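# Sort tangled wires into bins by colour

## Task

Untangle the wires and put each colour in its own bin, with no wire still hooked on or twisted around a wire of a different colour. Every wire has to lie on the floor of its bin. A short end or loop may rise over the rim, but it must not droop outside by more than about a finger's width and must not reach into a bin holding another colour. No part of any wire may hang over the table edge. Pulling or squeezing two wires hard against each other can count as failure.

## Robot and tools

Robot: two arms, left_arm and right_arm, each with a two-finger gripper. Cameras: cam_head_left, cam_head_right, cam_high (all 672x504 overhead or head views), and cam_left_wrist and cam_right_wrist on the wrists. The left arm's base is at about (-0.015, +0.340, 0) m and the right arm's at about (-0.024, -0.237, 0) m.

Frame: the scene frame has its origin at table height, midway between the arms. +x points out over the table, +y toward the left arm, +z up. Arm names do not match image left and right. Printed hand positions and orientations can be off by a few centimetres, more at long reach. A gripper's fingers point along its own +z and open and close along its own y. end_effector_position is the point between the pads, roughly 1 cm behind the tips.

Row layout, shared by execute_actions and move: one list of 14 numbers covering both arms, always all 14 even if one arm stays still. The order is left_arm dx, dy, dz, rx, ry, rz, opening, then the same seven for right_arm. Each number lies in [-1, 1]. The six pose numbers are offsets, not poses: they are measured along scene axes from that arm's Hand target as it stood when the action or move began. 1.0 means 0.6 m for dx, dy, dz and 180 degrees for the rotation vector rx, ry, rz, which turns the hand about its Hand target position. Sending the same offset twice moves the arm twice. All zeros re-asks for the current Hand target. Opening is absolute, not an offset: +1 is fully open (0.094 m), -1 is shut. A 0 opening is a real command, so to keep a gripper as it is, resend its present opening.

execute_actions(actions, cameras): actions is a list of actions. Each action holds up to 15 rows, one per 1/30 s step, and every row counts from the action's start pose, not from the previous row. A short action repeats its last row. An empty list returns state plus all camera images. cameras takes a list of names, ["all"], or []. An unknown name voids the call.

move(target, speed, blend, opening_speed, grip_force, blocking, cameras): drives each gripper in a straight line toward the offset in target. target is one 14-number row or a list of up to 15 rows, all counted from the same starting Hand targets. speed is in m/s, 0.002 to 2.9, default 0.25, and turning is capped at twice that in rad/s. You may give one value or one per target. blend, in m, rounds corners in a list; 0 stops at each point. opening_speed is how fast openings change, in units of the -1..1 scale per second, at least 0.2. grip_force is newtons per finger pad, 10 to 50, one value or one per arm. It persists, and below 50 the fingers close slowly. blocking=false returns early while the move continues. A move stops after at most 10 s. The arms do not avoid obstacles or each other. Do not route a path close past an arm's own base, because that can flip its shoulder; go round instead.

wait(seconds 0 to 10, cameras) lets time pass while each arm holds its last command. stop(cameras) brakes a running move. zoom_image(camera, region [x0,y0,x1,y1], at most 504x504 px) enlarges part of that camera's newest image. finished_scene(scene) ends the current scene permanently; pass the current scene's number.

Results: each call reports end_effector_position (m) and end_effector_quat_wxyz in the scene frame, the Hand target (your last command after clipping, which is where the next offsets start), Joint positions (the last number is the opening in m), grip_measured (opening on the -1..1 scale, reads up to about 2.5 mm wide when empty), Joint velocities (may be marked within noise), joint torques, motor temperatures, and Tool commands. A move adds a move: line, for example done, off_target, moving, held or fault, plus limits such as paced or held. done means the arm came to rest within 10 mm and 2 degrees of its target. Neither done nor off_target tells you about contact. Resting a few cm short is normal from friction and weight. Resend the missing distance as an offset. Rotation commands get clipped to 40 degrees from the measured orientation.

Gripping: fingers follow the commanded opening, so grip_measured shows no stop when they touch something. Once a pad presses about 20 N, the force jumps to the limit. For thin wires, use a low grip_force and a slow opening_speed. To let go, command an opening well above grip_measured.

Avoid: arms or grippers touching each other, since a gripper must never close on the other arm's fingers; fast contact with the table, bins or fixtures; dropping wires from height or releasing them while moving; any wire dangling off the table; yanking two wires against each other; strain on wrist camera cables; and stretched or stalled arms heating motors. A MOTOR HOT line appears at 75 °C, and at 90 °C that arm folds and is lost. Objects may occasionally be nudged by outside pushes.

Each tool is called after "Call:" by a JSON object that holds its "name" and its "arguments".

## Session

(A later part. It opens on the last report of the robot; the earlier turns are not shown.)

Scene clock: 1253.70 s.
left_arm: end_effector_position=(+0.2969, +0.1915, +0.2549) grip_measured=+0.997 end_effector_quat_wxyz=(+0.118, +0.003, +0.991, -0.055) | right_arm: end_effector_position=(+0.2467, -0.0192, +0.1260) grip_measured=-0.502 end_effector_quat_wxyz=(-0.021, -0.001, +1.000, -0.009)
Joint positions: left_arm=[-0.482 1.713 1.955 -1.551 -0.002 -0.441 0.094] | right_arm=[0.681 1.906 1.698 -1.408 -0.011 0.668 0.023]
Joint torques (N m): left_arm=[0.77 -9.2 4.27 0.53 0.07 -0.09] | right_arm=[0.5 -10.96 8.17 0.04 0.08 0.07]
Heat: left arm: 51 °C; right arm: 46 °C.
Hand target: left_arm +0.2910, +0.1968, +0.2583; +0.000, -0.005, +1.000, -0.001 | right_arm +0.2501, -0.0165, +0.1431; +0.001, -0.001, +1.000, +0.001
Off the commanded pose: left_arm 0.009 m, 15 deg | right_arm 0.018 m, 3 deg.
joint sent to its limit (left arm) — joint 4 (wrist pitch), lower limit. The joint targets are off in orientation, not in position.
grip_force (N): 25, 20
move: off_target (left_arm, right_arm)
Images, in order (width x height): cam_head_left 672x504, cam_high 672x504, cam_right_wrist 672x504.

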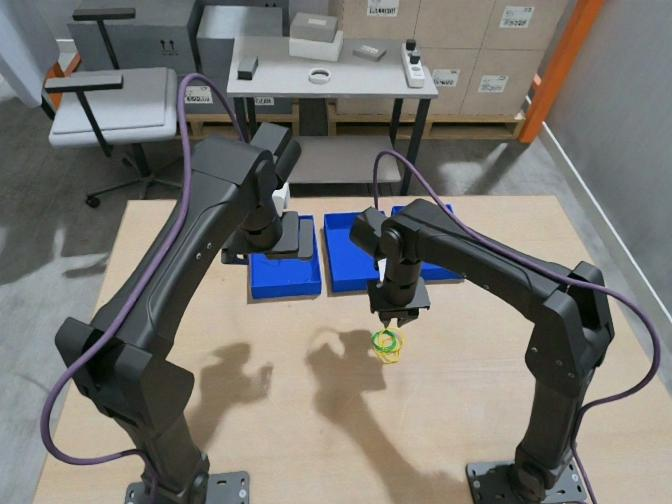

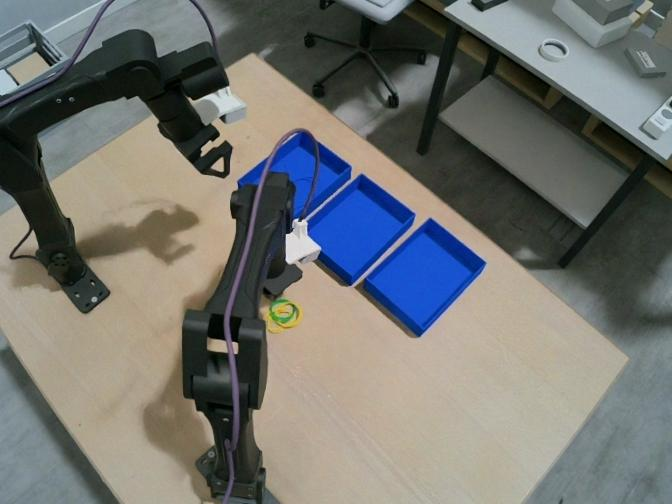

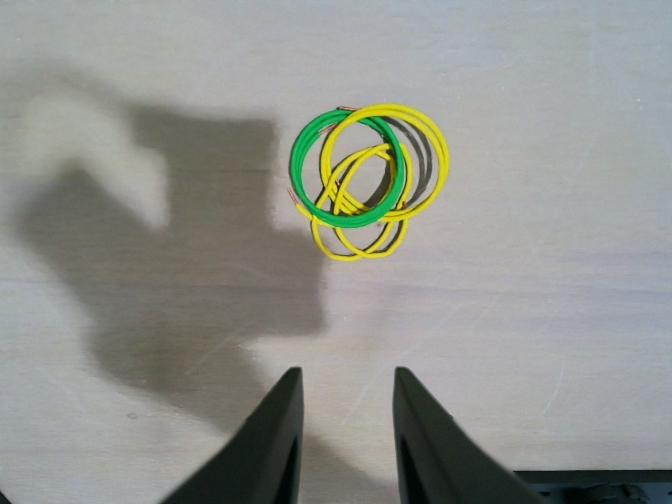

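Call:
{"name": "move", "arguments": {"target": [0, 0, 0.0, 0, 0, 0, 1, 0.05,0.03,-0.17, 0,0,0, -0.62], "speed": 0.1, "cameras": ["cam_right_wrist"]}}

Scene clock: 1316.30 s.
left_arm: end_effector_position=(+0.2969, +0.1915, +0.2549) grip_measured=+0.997 end_effector_quat_wxyz=(+0.118, +0.003, +0.991, -0.055) | right_arm: end_effector_position=(+0.2787, +0.0062, +0.0500) grip_measured=-0.619 end_effector_quat_wxyz=(+0.004, -0.001, +1.000, +0.010)
Joint positions: left_arm=[-0.482 1.713 1.955 -1.551 -0.002 -0.441 0.094] | right_arm=[0.681 2.032 1.574 -1.094 -0.011 0.667 0.018]
Joint torques (N m): left_arm=[0.65 -9.02 4.3 0.56 0.08 -0.09] | right_arm=[-0.46 -8.32 4.6 0.43 0.09 -0.05]
Heat: left arm: 52 °C; right arm: 47 °C.
Hand target: left_arm +0.2910, +0.1968, +0.2583; +0.000, -0.005, +1.000, -0.001 | right_arm +0.2801, +0.0015, +0.0411; +0.001, -0.001, +1.000, +0.001
Off the commanded pose: left_arm 0.009 m, 15 deg | right_arm 0.010 m, 1 deg.
joint sent to its limit (left arm) — joint 4 (wrist pitch), lower limit. The joint targets are off in orientation, not in position.
grip_force (N): 25, 20
move: off_target (left_arm)
Images, in order (width x height): cam_right_wrist 672x504.

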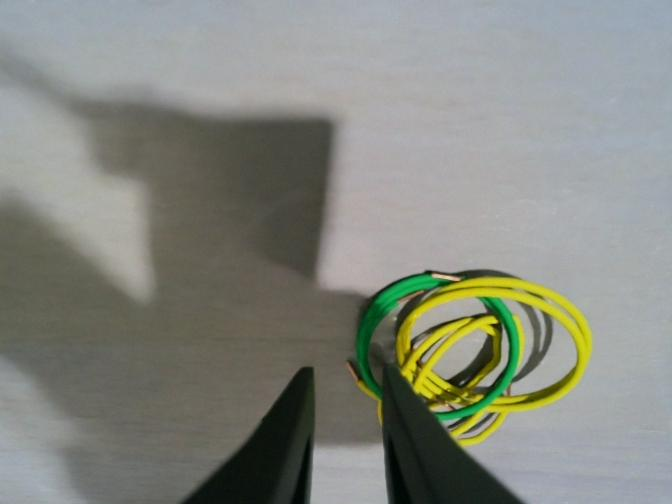

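Call:
{"name": "move", "arguments": {"target": [[0, 0, 0.0, 0, 0, 0, 1, -0.006,-0.011,-0.02, 0,0,0, -0.62]], "speed": 0.06, "cameras": ["cam_right_wrist"]}}

Scene clock: 1331.67 s.
left_arm: end_effector_position=(+0.2969, +0.1915, +0.2549) grip_measured=+0.997 end_effector_quat_wxyz=(+0.118, +0.003, +0.991, -0.055) | right_arm: end_effector_position=(+0.2749, +0.0002, +0.0339) grip_measured=-0.619 end_effector_quat_wxyz=(+0.000, -0.002, +1.000, +0.007)
Joint positions: left_arm=[-0.482 1.713 1.955 -1.551 -0.002 -0.441 0.094] | right_arm=[0.675 2.032 1.508 -1.038 -0.011 0.66 0.018]
Joint torques (N m): left_arm=[0.65 -9.21 4.37 0.55 0.05 -0.1] | right_arm=[-0.61 -9.21 4.3 0.4 0.09 -0.07]
Heat: left arm: 52 °C; right arm: 49 °C.
Hand target: left_arm +0.2910, +0.1968, +0.2583; +0.000, -0.005, +1.000, -0.001 | right_arm +0.2765, -0.0052, +0.0291; +0.001, -0.001, +1.000, +0.001
Off the commanded pose: left_arm 0.009 m, 15 deg | right_arm 0.007 m, 1 deg.
joint sent to its limit (left arm) — joint 4 (wrist pitch), lower limit. The joint targets are off in orientation, not in position.
grip_force (N): 25, 20
move: off_target (left_arm)
Images, in order (width x height): cam_right_wrist 672x504.

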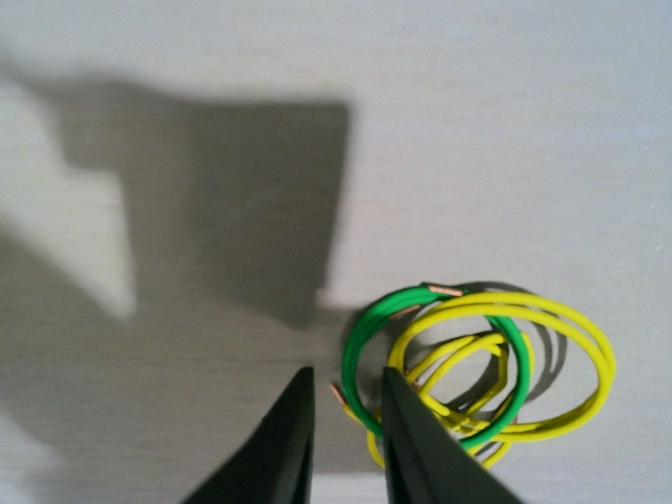

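Call:
{"name": "move", "arguments": {"target": [[0, 0, 0.0, 0, 0, 0, 1, 0,-0.001,-0.04, 0,0,0, -0.62]], "speed": 0.06, "cameras": ["cam_right_wrist"]}}

Scene clock: 1339.93 s.
left_arm: end_effector_position=(+0.2969, +0.1915, +0.2549) grip_measured=+0.997 end_effector_quat_wxyz=(+0.118, +0.003, +0.991, -0.055) | right_arm: end_effector_position=(+0.2763, +0.0013, +0.0187) grip_measured=-0.619 end_effector_quat_wxyz=(+0.007, -0.002, +1.000, +0.013)
Joint positions: left_arm=[-0.482 1.713 1.955 -1.551 -0.002 -0.441 0.094] | right_arm=[0.675 2.04 1.456 -0.96 -0.012 0.659 0.018]
Joint torques (N m): left_arm=[1.03 -9.02 4.33 0.5 0.05 -0.1] | right_arm=[-0.69 -7.6 3.79 0.54 0.09 -0.07]
Heat: left arm: 52 °C; right arm: 49 °C.
Hand target: left_arm +0.2910, +0.1968, +0.2583; +0.000, -0.005, +1.000, -0.001 | right_arm +0.2765, -0.0058, +0.0051; +0.001, -0.001, +1.000, +0.001
Off the commanded pose: left_arm 0.009 m, 15 deg | right_arm 0.015 m, 2 deg.
joint sent to its limit (left arm) — joint 4 (wrist pitch), lower limit. The joint targets are off in orientation, not in position.
grip_force (N): 25, 20
move: off_target (left_arm, right_arm)
Images, in order (width x height): cam_right_wrist 672x504.

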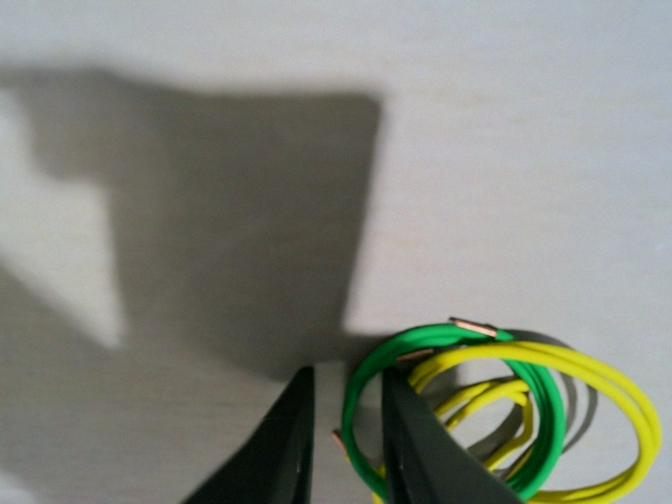

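Call:
{"name": "move", "arguments": {"target": [[0, 0, 0.0, 0, 0, 0, 1, 0,0,-0.008, 0,0,0, -0.62]], "speed": 0.06}}

Call:
{"name": "move", "arguments": {"target": [0, 0, 0.0, 0, 0, 0, 1, 0,0,0.0, 0,0,0, -1], "opening_speed": 0.3, "cameras": ["cam_right_wrist"]}}

Call:
{"name": "move", "arguments": {"target": [0, 0, 0.0, 0, 0, 0, 1, 0,0.05,0.2, 0,0,0, -1], "speed": 0.06, "cameras": ["cam_right_wrist","cam_high","cam_head_left"]}}

Call:
{"name": "zoom_image", "arguments": {"camera": "cam_right_wrist", "region": [300, 250, 672, 504]}}

Scene clock: 1352.47 s.
left_arm: end_effector_position=(+0.2969, +0.1915, +0.2549) grip_measured=+0.997 end_effector_quat_wxyz=(+0.118, +0.003, +0.991, -0.055) | right_arm: end_effector_position=(+0.2761, +0.0012, +0.0176) grip_measured=-0.619 end_effector_quat_wxyz=(+0.007, -0.002, +1.000, +0.013)
Joint positions: left_arm=[-0.482 1.713 1.955 -1.551 -0.002 -0.441 0.094] | right_arm=[0.675 2.04 1.452 -0.955 -0.012 0.659 0.018]
Joint torques (N m): left_arm=[0.7 -9.11 4.42 0.53 0.1 -0.11] | right_arm=[-0.69 -7.09 3.3 0.68 0.09 -0.06]
Heat: left arm: 52 °C; right arm: 48 °C.
Hand target: left_arm +0.2910, +0.1968, +0.2583; +0.000, -0.005, +1.000, -0.001 | right_arm +0.2764, -0.0058, +0.0003; +0.001, -0.001, +1.000, +0.001
Off the commanded pose: left_arm 0.009 m, 15 deg | right_arm 0.019 m, 2 deg.
joint sent to its limit (left arm) — joint 4 (wrist pitch), lower limit. The joint targets are off in orientation, not in position.
grip_force (N): 25, 20
move: off_target (left_arm, right_arm)

Scene clock: 1353.93 s.
left_arm: end_effector_position=(+0.2969, +0.1915, +0.2549) grip_measured=+0.997 end_effector_quat_wxyz=(+0.118, +0.003, +0.991, -0.055) | right_arm: end_effector_position=(+0.2758, -0.0022, +0.0173) grip_measured=-0.932 end_effector_quat_wxyz=(+0.005, +0.000, +1.000, +0.008)
Joint positions: left_arm=[-0.482 1.713 1.955 -1.551 -0.002 -0.441 0.094] | right_arm=[0.671 2.04 1.451 -0.963 -0.007 0.659 0.003]
Joint torques (N m): left_arm=[0.94 -9.05 4.41 0.51 0.02 -0.11] | right_arm=[-0.38 -7.06 3.36 0.76 0.03 -0.07]
Heat: left arm: 52 °C; right arm: 47 °C.
Hand target: left_arm +0.2910, +0.1968, +0.2583; +0.000, -0.005, +1.000, -0.001 | right_arm +0.2765, -0.0058, +0.0003; +0.001, -0.001, +1.000, +0.001
Off the commanded pose: left_arm 0.009 m, 15 deg | right_arm 0.017 m, 1 deg.
joint sent to its limit (left arm) — joint 4 (wrist pitch), lower limit. The joint targets are off in orientation, not in position.
grip_force (N): 25, 20
move: off_target (left_arm, right_arm)
Images, in order (width x height): cam_right_wrist 672x504.

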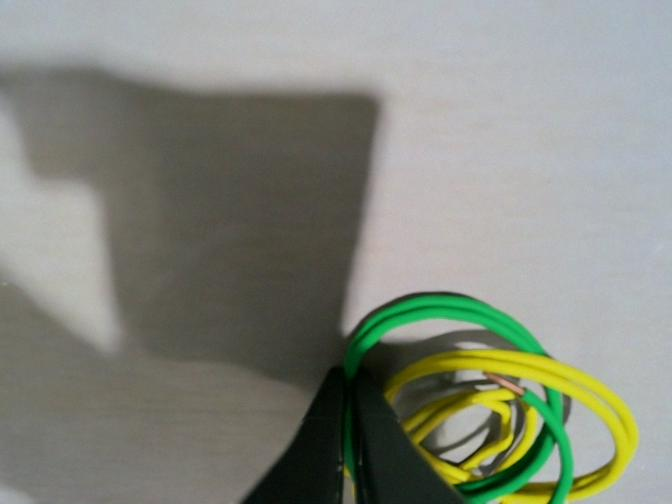

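Scene clock: 1356.67 s.
left_arm: end_effector_position=(+0.2969, +0.1915, +0.2549) grip_measured=+0.997 end_effector_quat_wxyz=(+0.118, +0.003, +0.991, -0.055) | right_arm: end_effector_position=(+0.2740, +0.0203, +0.1199) grip_measured=-0.933 end_effector_quat_wxyz=(-0.001, -0.001, +1.000, +0.004)
Joint positions: left_arm=[-0.482 1.713 1.955 -1.551 -0.002 -0.441 0.094] | right_arm=[0.719 2.048 1.877 -1.395 -0.007 0.706 0.003]
Joint torques (N m): left_arm=[0.75 -9.02 4.37 0.57 0.04 -0.14] | right_arm=[0.57 -8.23 8.31 0.13 0.04 0.07]
Heat: left arm: 52 °C; right arm: 47 °C.
Hand target: left_arm +0.2910, +0.1968, +0.2583; +0.000, -0.005, +1.000, -0.001 | right_arm +0.2764, +0.0242, +0.1204; +0.001, -0.001, +1.000, +0.001
Off the commanded pose: left_arm 0.009 m, 15 deg | right_arm 0.005 m, 0 deg.
joint sent to its limit (left arm) — joint 4 (wrist pitch), lower limit. The joint targets are off in orientation, not in position.
grip_force (N): 25, 20
move: off_target (left_arm)
Images, in order (width x height): cam_head_left 672x504, cam_high 672x504, cam_right_wrist 672x504.

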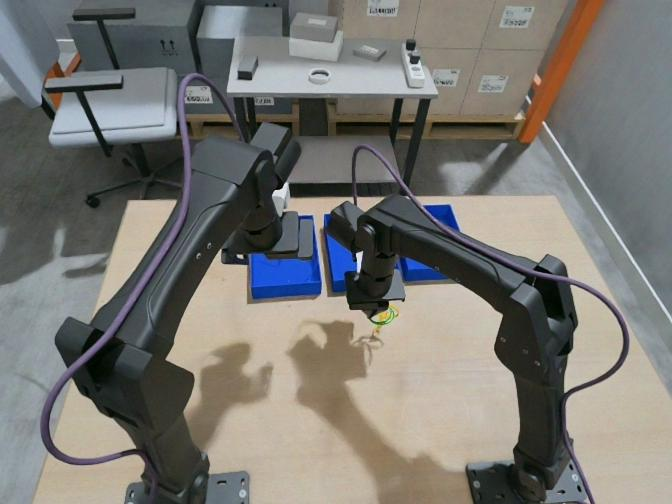

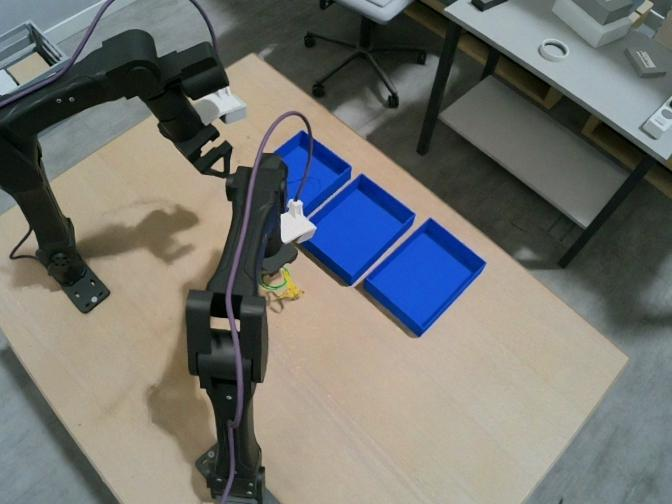

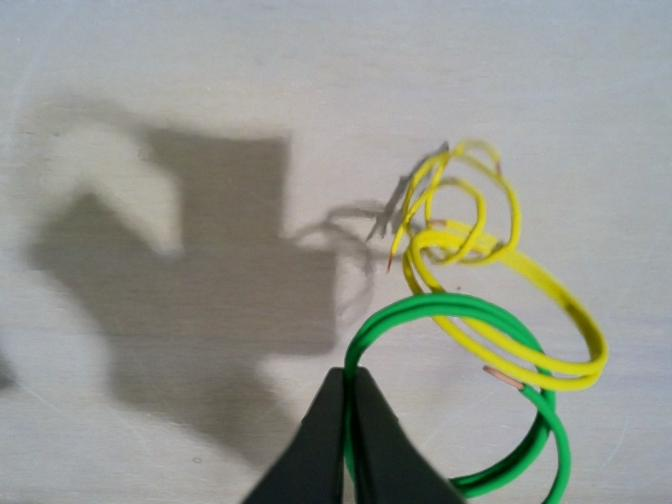

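Scaled by 1.355 from the camera's 672x504 image, which has a finer 960x720 frame.

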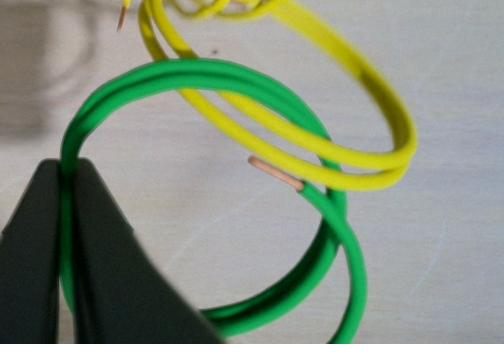

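Call:
{"name": "move", "arguments": {"target": [0, 0.05, 0.05, 0, 0, 0, 1, 0.09,-0.05,0.04, 0,0,-0.39, -1], "speed": 0.15, "cameras": ["cam_right_wrist","cam_high","cam_head_left"]}}

Call:
{"name": "zoom_image", "arguments": {"camera": "cam_right_wrist", "region": [300, 200, 672, 504]}}

Call:
{"name": "zoom_image", "arguments": {"camera": "cam_high", "region": [220, 200, 370, 350]}}

Scene clock: 1375.30 s.
left_arm: end_effector_position=(+0.2959, +0.2222, +0.2825) grip_measured=+0.997 end_effector_quat_wxyz=(+0.161, -0.008, +0.985, -0.065) | right_arm: end_effector_position=(+0.3257, -0.0033, +0.1459) grip_measured=-0.933 end_effector_quat_wxyz=(+0.002, +0.568, +0.823, +0.014)
Joint positions: left_arm=[-0.396 1.627 1.955 -1.551 0.005 -0.378 0.094] | right_arm=[0.596 2.171 2.171 -1.544 -0.007 1.793 0.003]
Joint torques (N m): left_arm=[0.68 -7.91 5.07 0.71 0.01 0.02] | right_arm=[-0.53 -8.75 8.25 0.11 0.06 0.08]
Motor temperatures (°C): left_arm=[33 51 49 34 31 33 35] | right_arm=[31 48 44 38 34 32 34]
Heat: left arm: 51 °C; right arm: 48 °C.
Hand target: left_arm +0.2910, +0.2268, +0.2883; +0.000, -0.005, +1.000, -0.001 | right_arm +0.3304, -0.0058, +0.1443; +0.002, +0.574, +0.819, +0.000
Off the commanded pose: left_arm 0.009 m, 20 deg | right_arm 0.005 m, 2 deg.
joint sent to its limit (left arm) — joint 4 (wrist pitch), lower limit. The joint targets are off in orientation, not in position.
joint sent to its limit (right arm) — joint 4 (wrist pitch), lower limit. The joint targets still meet the commanded pose.
grip_force (N): 25, 20
move: off_target (left_arm)
Images, in order (width x height): cam_head_left 672x504, cam_high 672x504, cam_right_wrist 672x504.

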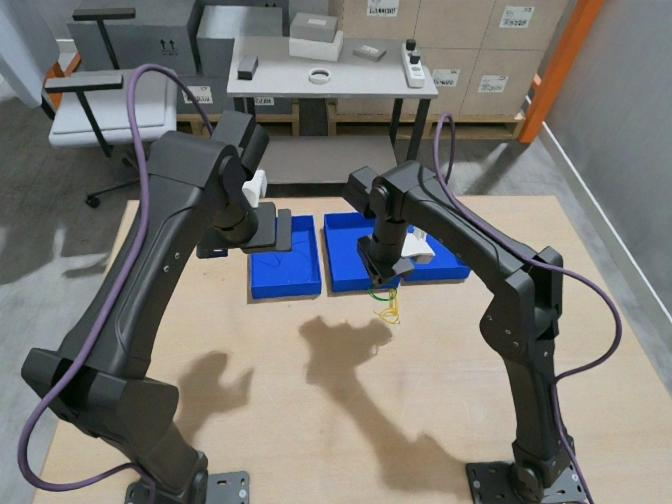

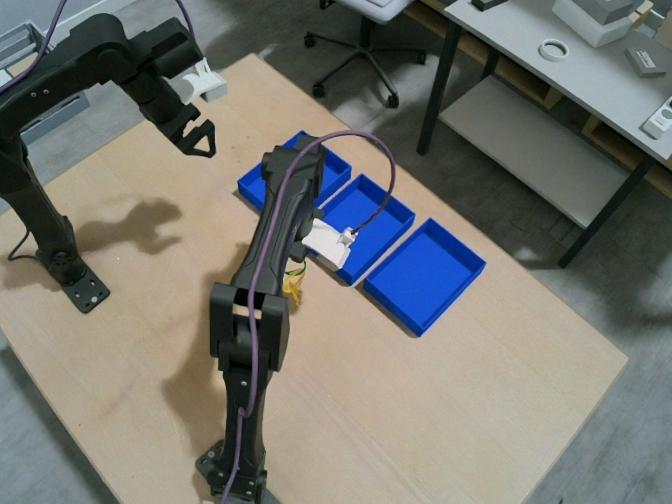

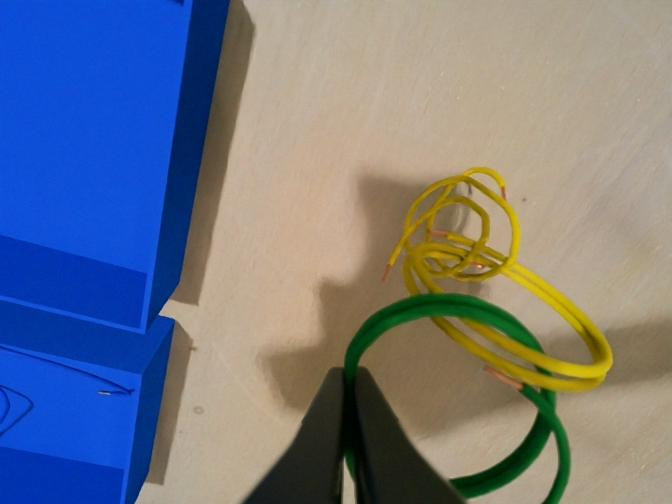

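Scaled by 1.355 from the camera's 672x504 image, which has a finer 960x720 frame.

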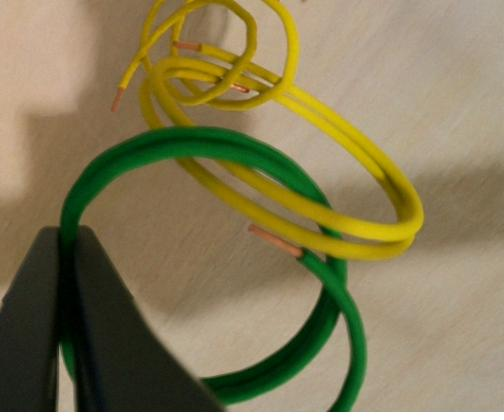

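Scaled by 3.360 from the camera's 672x504 image, which has a finer 960x720 frame.

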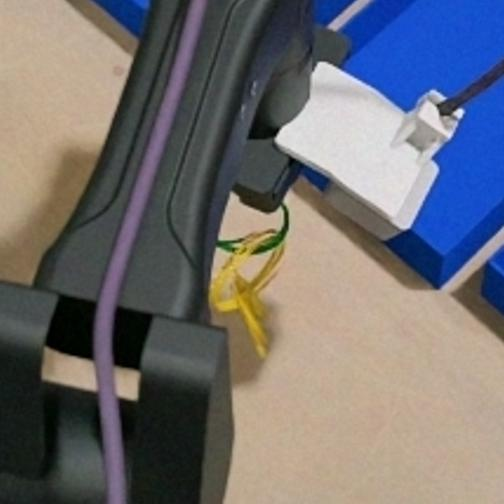

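Call:
{"name": "move", "arguments": {"target": [0, 0, 0, 0, 0, 0, 1, -0.02,0.0,-0.16, 0,0,0, -1], "speed": 0.1, "cameras": ["cam_right_wrist"]}}

Scene clock: 1400.17 s.
left_arm: end_effector_position=(+0.2959, +0.2222, +0.2825) grip_measured=+0.997 end_effector_quat_wxyz=(+0.161, -0.008, +0.985, -0.065) | right_arm: end_effector_position=(+0.3209, -0.0065, +0.0438) grip_measured=-0.933 end_effector_quat_wxyz=(-0.005, +0.575, +0.818, -0.004)
Joint positions: left_arm=[-0.396 1.627 1.955 -1.551 0.005 -0.378 0.094] | right_arm=[0.596 2.171 1.763 -1.174 -0.007 1.809 0.003]
Joint torques (N m): left_arm=[0.84 -7.97 5.11 0.71 0.01 0.07] | right_arm=[0.72 -12.53 4.33 0.31 0.06 0.1]
Heat: left arm: 50 °C; right arm: 47 °C.
Hand target: left_arm +0.2910, +0.2268, +0.2883; +0.000, -0.005, +1.000, -0.001 | right_arm +0.3184, -0.0058, +0.0482; +0.002, +0.574, +0.819, +0.000
Off the commanded pose: left_arm 0.009 m, 20 deg | right_arm 0.005 m, 1 deg.
joint sent to its limit (left arm) — joint 4 (wrist pitch), lower limit. The joint targets are off in orientation, not in position.
grip_force (N): 25, 20
move: off_target (left_arm)
Images, in order (width x height): cam_right_wrist 672x504.

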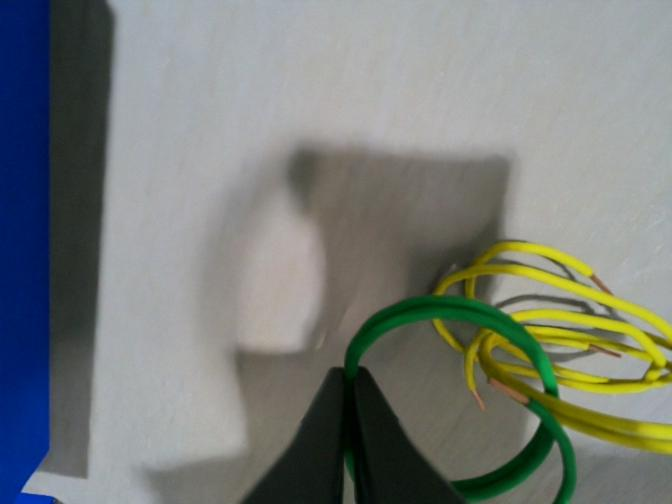

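Call:
{"name": "move", "arguments": {"target": [[0, 0, 0, 0, 0, 0, 1, 0.0,0.0,-0.035, 0,0,0, -1],[0, 0, 0, 0, 0, 0, 1, 0.04,0.02,-0.042, 0,0,0, -1]], "speed": 0.06, "cameras": ["cam_right_wrist"]}}

Scene clock: 1410.37 s.
left_arm: end_effector_position=(+0.2959, +0.2222, +0.2825) grip_measured=+0.997 end_effector_quat_wxyz=(+0.161, -0.008, +0.985, -0.065) | right_arm: end_effector_position=(+0.3393, +0.0057, +0.0254) grip_measured=-0.933 end_effector_quat_wxyz=(-0.001, +0.575, +0.818, +0.007)
Joint positions: left_arm=[-0.396 1.627 1.955 -1.551 0.005 -0.378 0.094] | right_arm=[0.596 2.253 1.824 -1.129 -0.007 1.809 0.003]
Joint torques (N m): left_arm=[0.68 -7.88 5.16 0.7 0.04 0.07] | right_arm=[0.1 -9.37 8.31 0.09 0.06 0]
Motor temperatures (°C): left_arm=[33 46 50 34 31 33 35] | right_arm=[31 48 44 38 34 32 34]
Heat: left arm: 50 °C; right arm: 48 °C.
Hand target: left_arm +0.2910, +0.2268, +0.2883; +0.000, -0.005, +1.000, -0.001 | right_arm +0.3425, +0.0062, +0.0232; +0.002, +0.574, +0.819, +0.000
Off the commanded pose: left_arm 0.009 m, 20 deg | right_arm 0.004 m, 1 deg.
joint sent to its limit (left arm) — joint 4 (wrist pitch), lower limit. The joint targets are off in orientation, not in position.
grip_force (N): 25, 20
move: off_target (left_arm)
Images, in order (width x height): cam_right_wrist 672x504.

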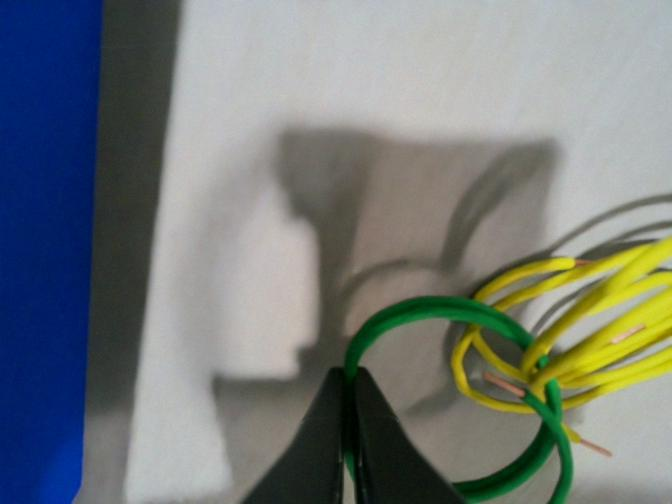

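Call:
{"name": "move", "arguments": {"target": [[0, 0, 0, 0, 0, 0, 1, 0.01,0.004,-0.015, 0,0,0, -1]], "speed": 0.05}}

Call:
{"name": "move", "arguments": {"target": [0, 0, 0, 0, 0, 0, 1, 0,0,0, 0,0,0, -0.6], "opening_speed": 0.4}}

Call:
{"name": "move", "arguments": {"target": [0, 0, 0, 0, 0, 0, 1, 0,0,0.08, 0,0,0, -0.6], "speed": 0.1, "cameras": ["cam_right_wrist"]}}

Call:
{"name": "zoom_image", "arguments": {"camera": "cam_right_wrist", "region": [330, 200, 630, 500]}}

Scene clock: 1421.83 s.
left_arm: end_effector_position=(+0.2959, +0.2222, +0.2825) grip_measured=+0.997 end_effector_quat_wxyz=(+0.161, -0.008, +0.985, -0.065) | right_arm: end_effector_position=(+0.3428, +0.0080, +0.0192) grip_measured=-0.933 end_effector_quat_wxyz=(-0.002, +0.575, +0.818, +0.004)
Joint positions: left_arm=[-0.396 1.627 1.955 -1.551 0.005 -0.378 0.094] | right_arm=[0.596 2.283 1.849 -1.131 -0.007 1.809 0.003]
Joint torques (N m): left_arm=[0.66 -7.97 5.11 0.68 0.01 0.11] | right_arm=[-0.13 -9.2 8.06 0.22 0.07 -0.03]
Heat: left arm: 50 °C; right arm: 48 °C.
Hand target: left_arm +0.2910, +0.2268, +0.2883; +0.000, -0.005, +1.000, -0.001 | right_arm +0.3485, +0.0086, +0.0141; +0.002, +0.574, +0.819, +0.000
Off the commanded pose: left_arm 0.009 m, 20 deg | right_arm 0.008 m, 1 deg.
joint sent to its limit (left arm) — joint 4 (wrist pitch), lower limit. The joint targets are off in orientation, not in position.
grip_force (N): 25, 20
move: off_target (left_arm)

Scene clock: 1423.03 s.
left_arm: end_effector_position=(+0.2959, +0.2222, +0.2825) grip_measured=+0.997 end_effector_quat_wxyz=(+0.161, -0.008, +0.985, -0.065) | right_arm: end_effector_position=(+0.3426, +0.0079, +0.0195) grip_measured=-0.601 end_effector_quat_wxyz=(-0.002, +0.575, +0.818, +0.003)
Joint positions: left_arm=[-0.396 1.627 1.955 -1.551 0.005 -0.378 0.094] | right_arm=[0.596 2.283 1.85 -1.134 -0.007 1.809 0.019]
Joint torques (N m): left_arm=[0.79 -7.94 5.04 0.71 0.07 0.09] | right_arm=[-0.13 -9.21 7.97 0.25 0.06 -0.03]
Heat: left arm: 50 °C; right arm: 48 °C.
Hand target: left_arm +0.2910, +0.2268, +0.2883; +0.000, -0.005, +1.000, -0.001 | right_arm +0.3484, +0.0086, +0.0141; +0.002, +0.574, +0.819, +0.000
Off the commanded pose: left_arm 0.009 m, 20 deg | right_arm 0.008 m, 1 deg.
joint sent to its limit (left arm) — joint 4 (wrist pitch), lower limit. The joint targets are off in orientation, not in position.
grip_force (N): 25, 20
move: off_target (left_arm)

Scene clock: 1424.27 s.
left_arm: end_effector_position=(+0.2959, +0.2222, +0.2825) grip_measured=+0.997 end_effector_quat_wxyz=(+0.161, -0.008, +0.985, -0.065) | right_arm: end_effector_position=(+0.3444, +0.0091, +0.0570) grip_measured=-0.601 end_effector_quat_wxyz=(-0.004, +0.575, +0.818, -0.001)
Joint positions: left_arm=[-0.396 1.627 1.955 -1.551 0.005 -0.378 0.094] | right_arm=[0.596 2.283 2 -1.293 -0.007 1.809 0.019]
Joint torques (N m): left_arm=[0.8 -7.99 5.08 0.71 -0.01 0.09] | right_arm=[-0.13 -11.17 8.21 0.04 0.06 -0.03]
Heat: left arm: 50 °C; right arm: 48 °C.
Hand target: left_arm +0.2910, +0.2268, +0.2883; +0.000, -0.005, +1.000, -0.001 | right_arm +0.3485, +0.0087, +0.0622; +0.002, +0.574, +0.819, +0.000
Off the commanded pose: left_arm 0.009 m, 20 deg | right_arm 0.007 m, 1 deg.
joint sent to its limit (left arm) — joint 4 (wrist pitch), lower limit. The joint targets are off in orientation, not in position.
grip_force (N): 25, 20
move: off_target (left_arm)
Images, in order (width x height): cam_right_wrist 672x504.

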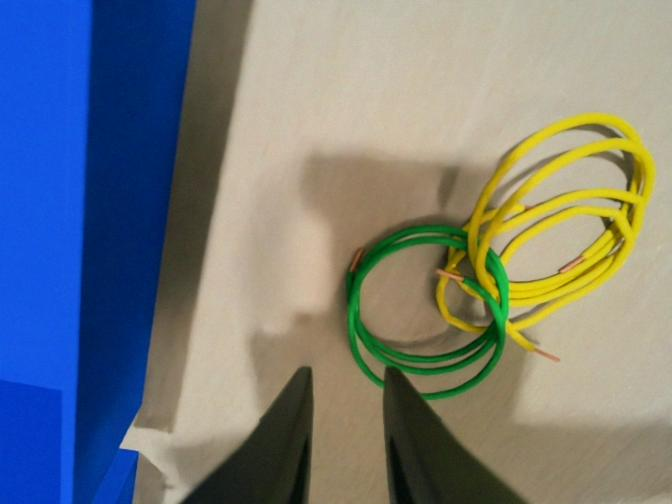

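Scaled by 1.680 from the camera's 672x504 image, which has a finer 960x720 frame.

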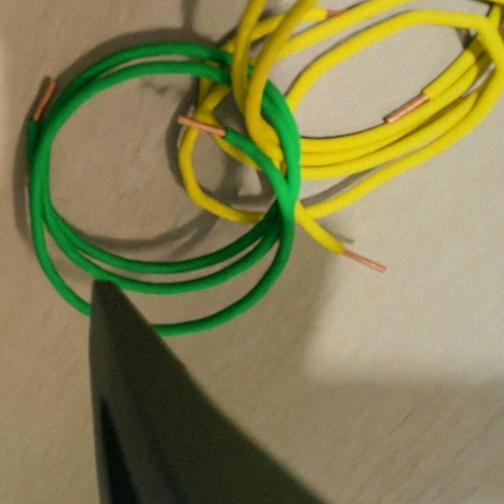

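Call:
{"name": "move", "arguments": {"target": [0, 0, 0, 0, 0, 0, 1, -0.058,-0.037,0.01, 0,0,0.36, -0.7], "speed": 0.1, "cameras": ["cam_right_wrist"]}}

Call:
{"name": "zoom_image", "arguments": {"camera": "cam_right_wrist", "region": [200, 150, 500, 450]}}

Scene clock: 1455.97 s.
left_arm: end_effector_position=(+0.2959, +0.2222, +0.2825) grip_measured=+0.997 end_effector_quat_wxyz=(+0.161, -0.008, +0.985, -0.065) | right_arm: end_effector_position=(+0.3121, -0.0123, +0.0559) grip_measured=-0.699 end_effector_quat_wxyz=(-0.016, +0.049, +0.999, -0.007)
Joint positions: left_arm=[-0.396 1.627 1.955 -1.551 0.005 -0.378 0.094] | right_arm=[0.596 2.144 1.769 -1.23 -0.007 0.682 0.014]
Joint torques (N m): left_arm=[0.68 -7.83 5.19 0.66 0.01 0.1] | right_arm=[-0.1 -14.12 4.29 0.32 0.03 -0.06]
Heat: left arm: 50 °C; right arm: 52 °C.
Hand target: left_arm +0.2910, +0.2268, +0.2883; +0.000, -0.005, +1.000, -0.001 | right_arm +0.3137, -0.0136, +0.0682; +0.001, +0.046, +0.999, +0.001
Off the commanded pose: left_arm 0.009 m, 20 deg | right_arm 0.012 m, 2 deg.
joint sent to its limit (left arm) — joint 4 (wrist pitch), lower limit. The joint targets are off in orientation, not in position.
grip_force (N): 25, 20
move: off_target (left_arm, right_arm)
Images, in order (width x height): cam_right_wrist 672x504.

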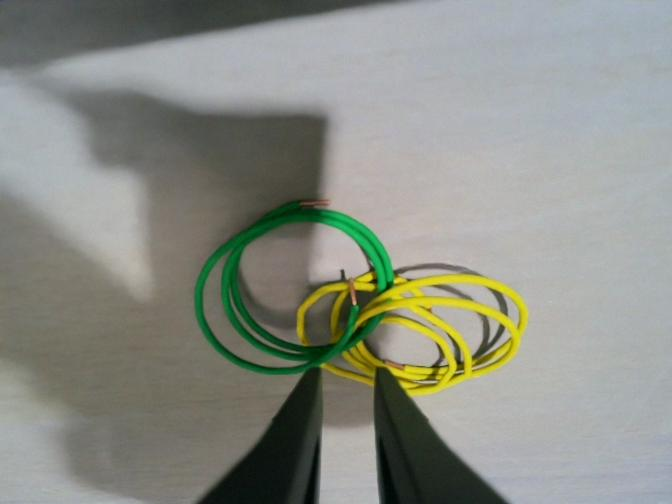

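Scaled by 1.680 from the camera's 672x504 image, which has a finer 960x720 frame.

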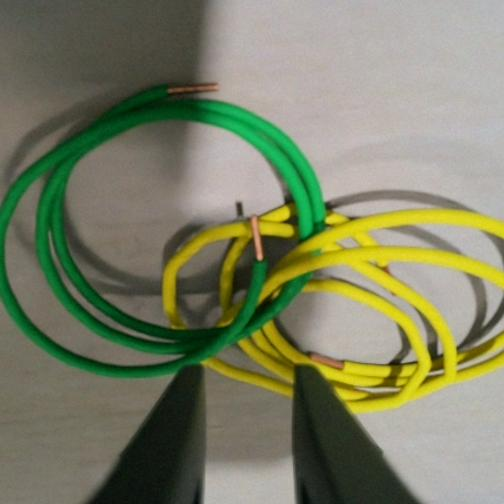

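Call:
{"name": "move", "arguments": {"target": [0, 0, 0, 0, 0, 0, 1, 0,-0.003,-0.085, 0,0,0, -0.7], "speed": 0.06, "cameras": ["cam_right_wrist"]}}

Scene clock: 1467.00 s.
left_arm: end_effector_position=(+0.2959, +0.2222, +0.2825) grip_measured=+0.997 end_effector_quat_wxyz=(+0.161, -0.008, +0.985, -0.065) | right_arm: end_effector_position=(+0.3076, -0.0153, +0.0215) grip_measured=-0.699 end_effector_quat_wxyz=(-0.012, +0.047, +0.999, -0.005)
Joint positions: left_arm=[-0.396 1.627 1.955 -1.551 0.005 -0.378 0.094] | right_arm=[0.596 2.143 1.627 -1.081 -0.007 0.679 0.014]
Joint torques (N m): left_arm=[0.61 -7.88 5.27 0.72 -0.01 0.11] | right_arm=[-0.4 -10.55 3.75 0.75 0.04 -0.08]
Motor temperatures (°C): left_arm=[33 45 50 34 31 33 35] | right_arm=[31 56 44 37 34 32 34]
Heat: left arm: 50 °C; right arm: 56 °C.
Hand target: left_arm +0.2910, +0.2268, +0.2883; +0.000, -0.005, +1.000, -0.001 | right_arm +0.3137, -0.0154, +0.0172; +0.001, +0.046, +0.999, +0.001
Off the commanded pose: left_arm 0.009 m, 20 deg | right_arm 0.008 m, 2 deg.
joint sent to its limit (left arm) — joint 4 (wrist pitch), lower limit. The joint targets are off in orientation, not in position.
grip_force (N): 25, 20
move: off_target (left_arm)
Images, in order (width x height): cam_right_wrist 672x504.

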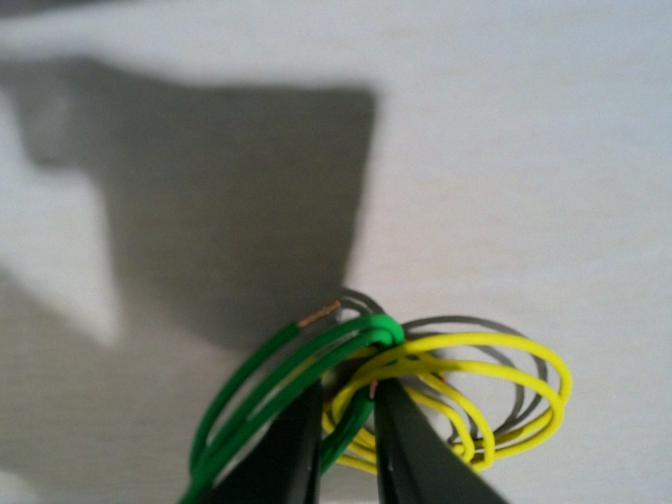

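Call:
{"name": "move", "arguments": {"target": [0, 0, 0, 0, 0, 0, 1, 0,0,0, 0,0,0, -1], "opening_speed": 0.3, "cameras": ["cam_right_wrist"]}}

Call:
{"name": "move", "arguments": {"target": [0, 0, 0, 0, 0, 0, 1, 0,0,0.1, 0,0,0, -1], "speed": 0.05, "cameras": ["cam_right_wrist","cam_head_left"]}}

Call:
{"name": "zoom_image", "arguments": {"camera": "cam_right_wrist", "region": [150, 204, 650, 504]}}

Scene clock: 1479.97 s.
left_arm: end_effector_position=(+0.2959, +0.2222, +0.2825) grip_measured=+0.997 end_effector_quat_wxyz=(+0.161, -0.008, +0.985, -0.065) | right_arm: end_effector_position=(+0.3070, -0.0161, +0.0215) grip_measured=-0.918 end_effector_quat_wxyz=(-0.013, +0.047, +0.999, -0.007)
Joint positions: left_arm=[-0.396 1.627 1.955 -1.551 0.005 -0.378 0.094] | right_arm=[0.596 2.143 1.627 -1.084 -0.005 0.679 0.004]
Joint torques (N m): left_arm=[0.59 -8.03 5.24 0.68 0 0.07] | right_arm=[-0.46 -10.59 3.77 0.79 0.02 -0.07]
Heat: left arm: 50 °C; right arm: 53 °C.
Hand target: left_arm +0.2910, +0.2268, +0.2883; +0.000, -0.005, +1.000, -0.001 | right_arm +0.3138, -0.0153, +0.0172; +0.001, +0.046, +0.999, +0.001
Off the commanded pose: left_arm 0.009 m, 20 deg | right_arm 0.008 m, 2 deg.
joint sent to its limit (left arm) — joint 4 (wrist pitch), lower limit. The joint targets are off in orientation, not in position.
grip_force (N): 25, 20
move: off_target (left_arm)
Images, in order (width x height): cam_right_wrist 672x504.

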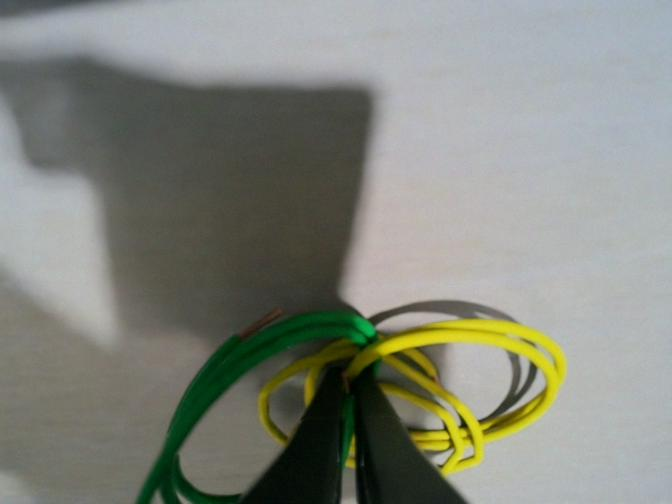

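Scene clock: 1481.80 s.
left_arm: end_effector_position=(+0.2959, +0.2222, +0.2825) grip_measured=+0.997 end_effector_quat_wxyz=(+0.161, -0.008, +0.985, -0.065) | right_arm: end_effector_position=(+0.3051, -0.0173, +0.0553) grip_measured=-0.934 end_effector_quat_wxyz=(-0.023, +0.047, +0.999, -0.014)
Joint positions: left_arm=[-0.396 1.627 1.955 -1.551 0.005 -0.378 0.094] | right_arm=[0.596 2.129 1.741 -1.236 -0.005 0.678 0.003]
Joint torques (N m): left_arm=[0.72 -8.01 5.07 0.64 0.03 0.06] | right_arm=[-0.38 -13.53 8.13 0.01 0.01 -0.06]
Heat: left arm: 50 °C; right arm: 53 °C.
Hand target: left_arm +0.2910, +0.2268, +0.2883; +0.000, -0.005, +1.000, -0.001 | right_arm +0.3138, -0.0153, +0.0772; +0.001, +0.046, +0.999, +0.001
Off the commanded pose: left_arm 0.009 m, 20 deg | right_arm 0.024 m, 3 deg.
joint sent to its limit (left arm) — joint 4 (wrist pitch), lower limit. The joint targets are off in orientation, not in position.
grip_force (N): 25, 20
move: off_target (left_arm, right_arm)
Images, in order (width x height): cam_head_left 672x504, cam_right_wrist 672x504.

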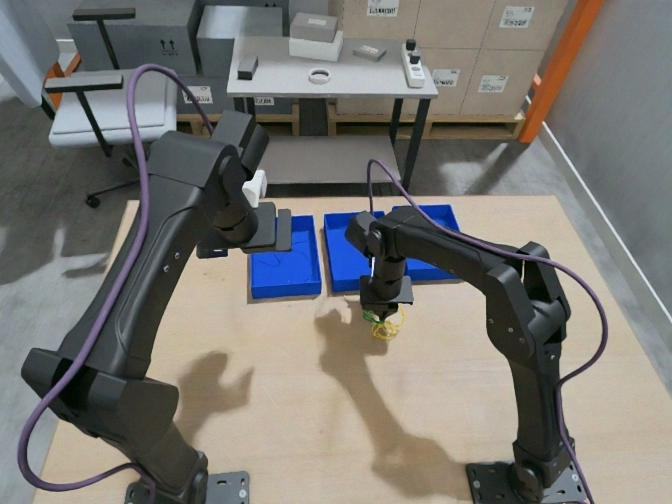

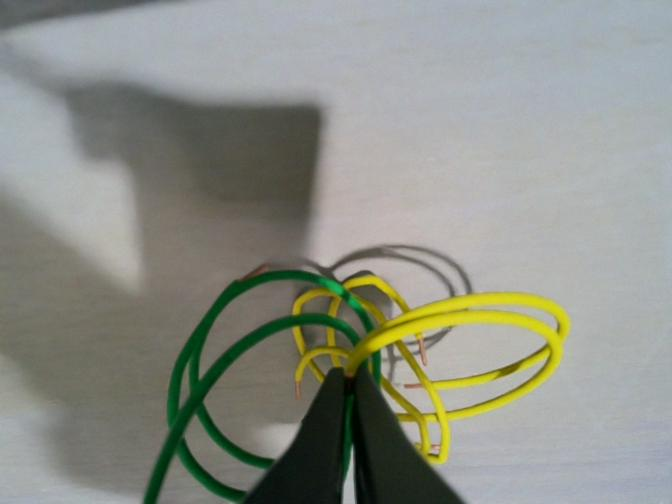

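Scaled by 1.008 from the camera's 672x504 image, which has a finer 960x720 frame.

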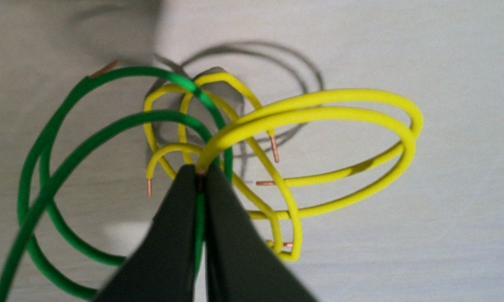

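Call:
{"name": "move", "arguments": {"target": [0, 0, 0, 0, 0, 0, 1, -0.02,0,0.14, 0,0,0, -1], "speed": 0.06, "cameras": ["cam_right_wrist","cam_high","cam_left_wrist"]}}

Call:
{"name": "zoom_image", "arguments": {"camera": "cam_right_wrist", "region": [150, 204, 650, 504]}}

Scene clock: 1490.83 s.
left_arm: end_effector_position=(+0.2959, +0.2222, +0.2825) grip_measured=+0.997 end_effector_quat_wxyz=(+0.161, -0.008, +0.985, -0.065) | right_arm: end_effector_position=(+0.3007, -0.0183, +0.1399) grip_measured=-0.934 end_effector_quat_wxyz=(-0.019, +0.046, +0.999, -0.011)
Joint positions: left_arm=[-0.396 1.627 1.955 -1.551 0.005 -0.378 0.094] | right_arm=[0.6 2.104 2.04 -1.549 -0.005 0.681 0.003]
Joint torques (N m): left_arm=[0.55 -8.14 4.96 0.72 -0.02 0.1] | right_arm=[0.57 -13.23 7.99 0.04 0 0.08]
Motor temperatures (°C): left_arm=[33 45 50 34 31 33 34] | right_arm=[31 55 45 37 34 32 34]
Heat: left arm: 50 °C; right arm: 55 °C.
Hand target: left_arm +0.2910, +0.2268, +0.2883; +0.000, -0.005, +1.000, -0.001 | right_arm +0.3017, -0.0153, +0.1612; +0.001, +0.046, +0.999, +0.001
Off the commanded pose: left_arm 0.009 m, 20 deg | right_arm 0.021 m, 3 deg.
joint sent to its limit (left arm) — joint 4 (wrist pitch), lower limit. The joint targets are off in orientation, not in position.
joint sent to its limit (right arm) — joint 4 (wrist pitch), lower limit. The joint targets still meet the commanded pose.
grip_force (N): 25, 20
move: off_target (left_arm, right_arm)
Images, in order (width x height): cam_high 672x504, cam_left_wrist 672x504, cam_right_wrist 672x504.

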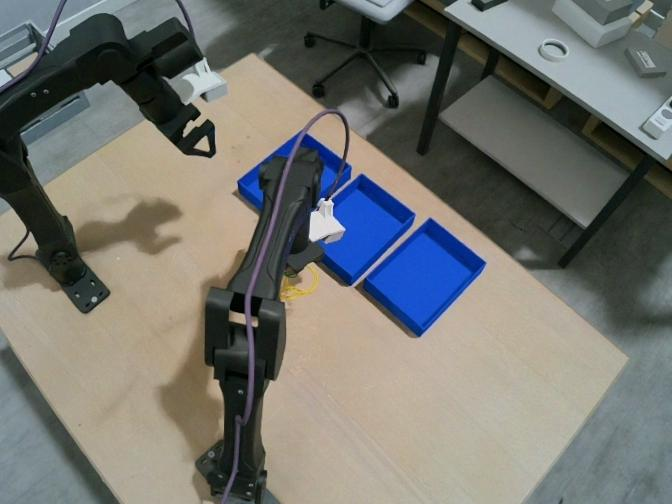

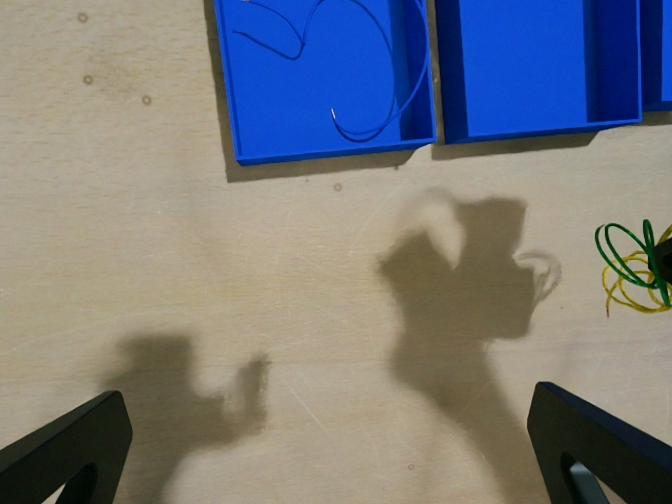

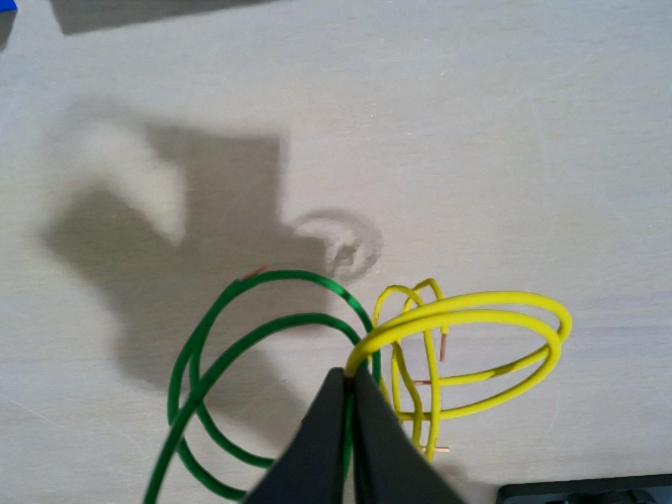

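Scaled by 1.008 from the camera's 672x504 image, which has a finer 960x720 frame.

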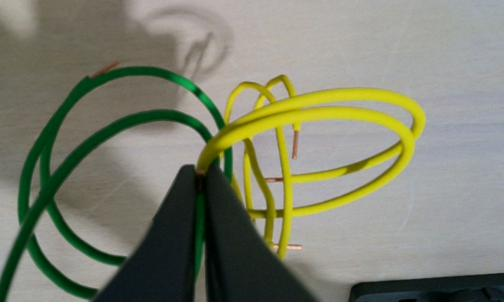

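Call:
{"name": "zoom_image", "arguments": {"camera": "cam_left_wrist", "region": [552, 190, 672, 340]}}

Call:
{"name": "zoom_image", "arguments": {"camera": "cam_right_wrist", "region": [130, 240, 330, 440]}}

Scaled by 3.360 from the camera's 672x504 image, which has a finer 960x720 frame.

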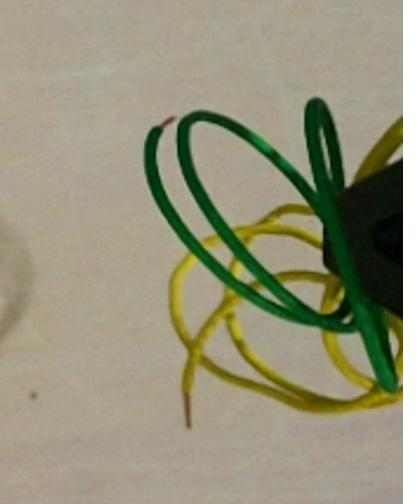

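Scaled by 2.520 from the camera's 672x504 image, which has a finer 960x720 frame.

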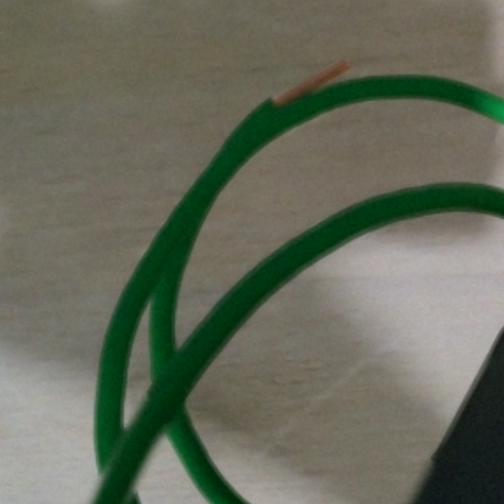

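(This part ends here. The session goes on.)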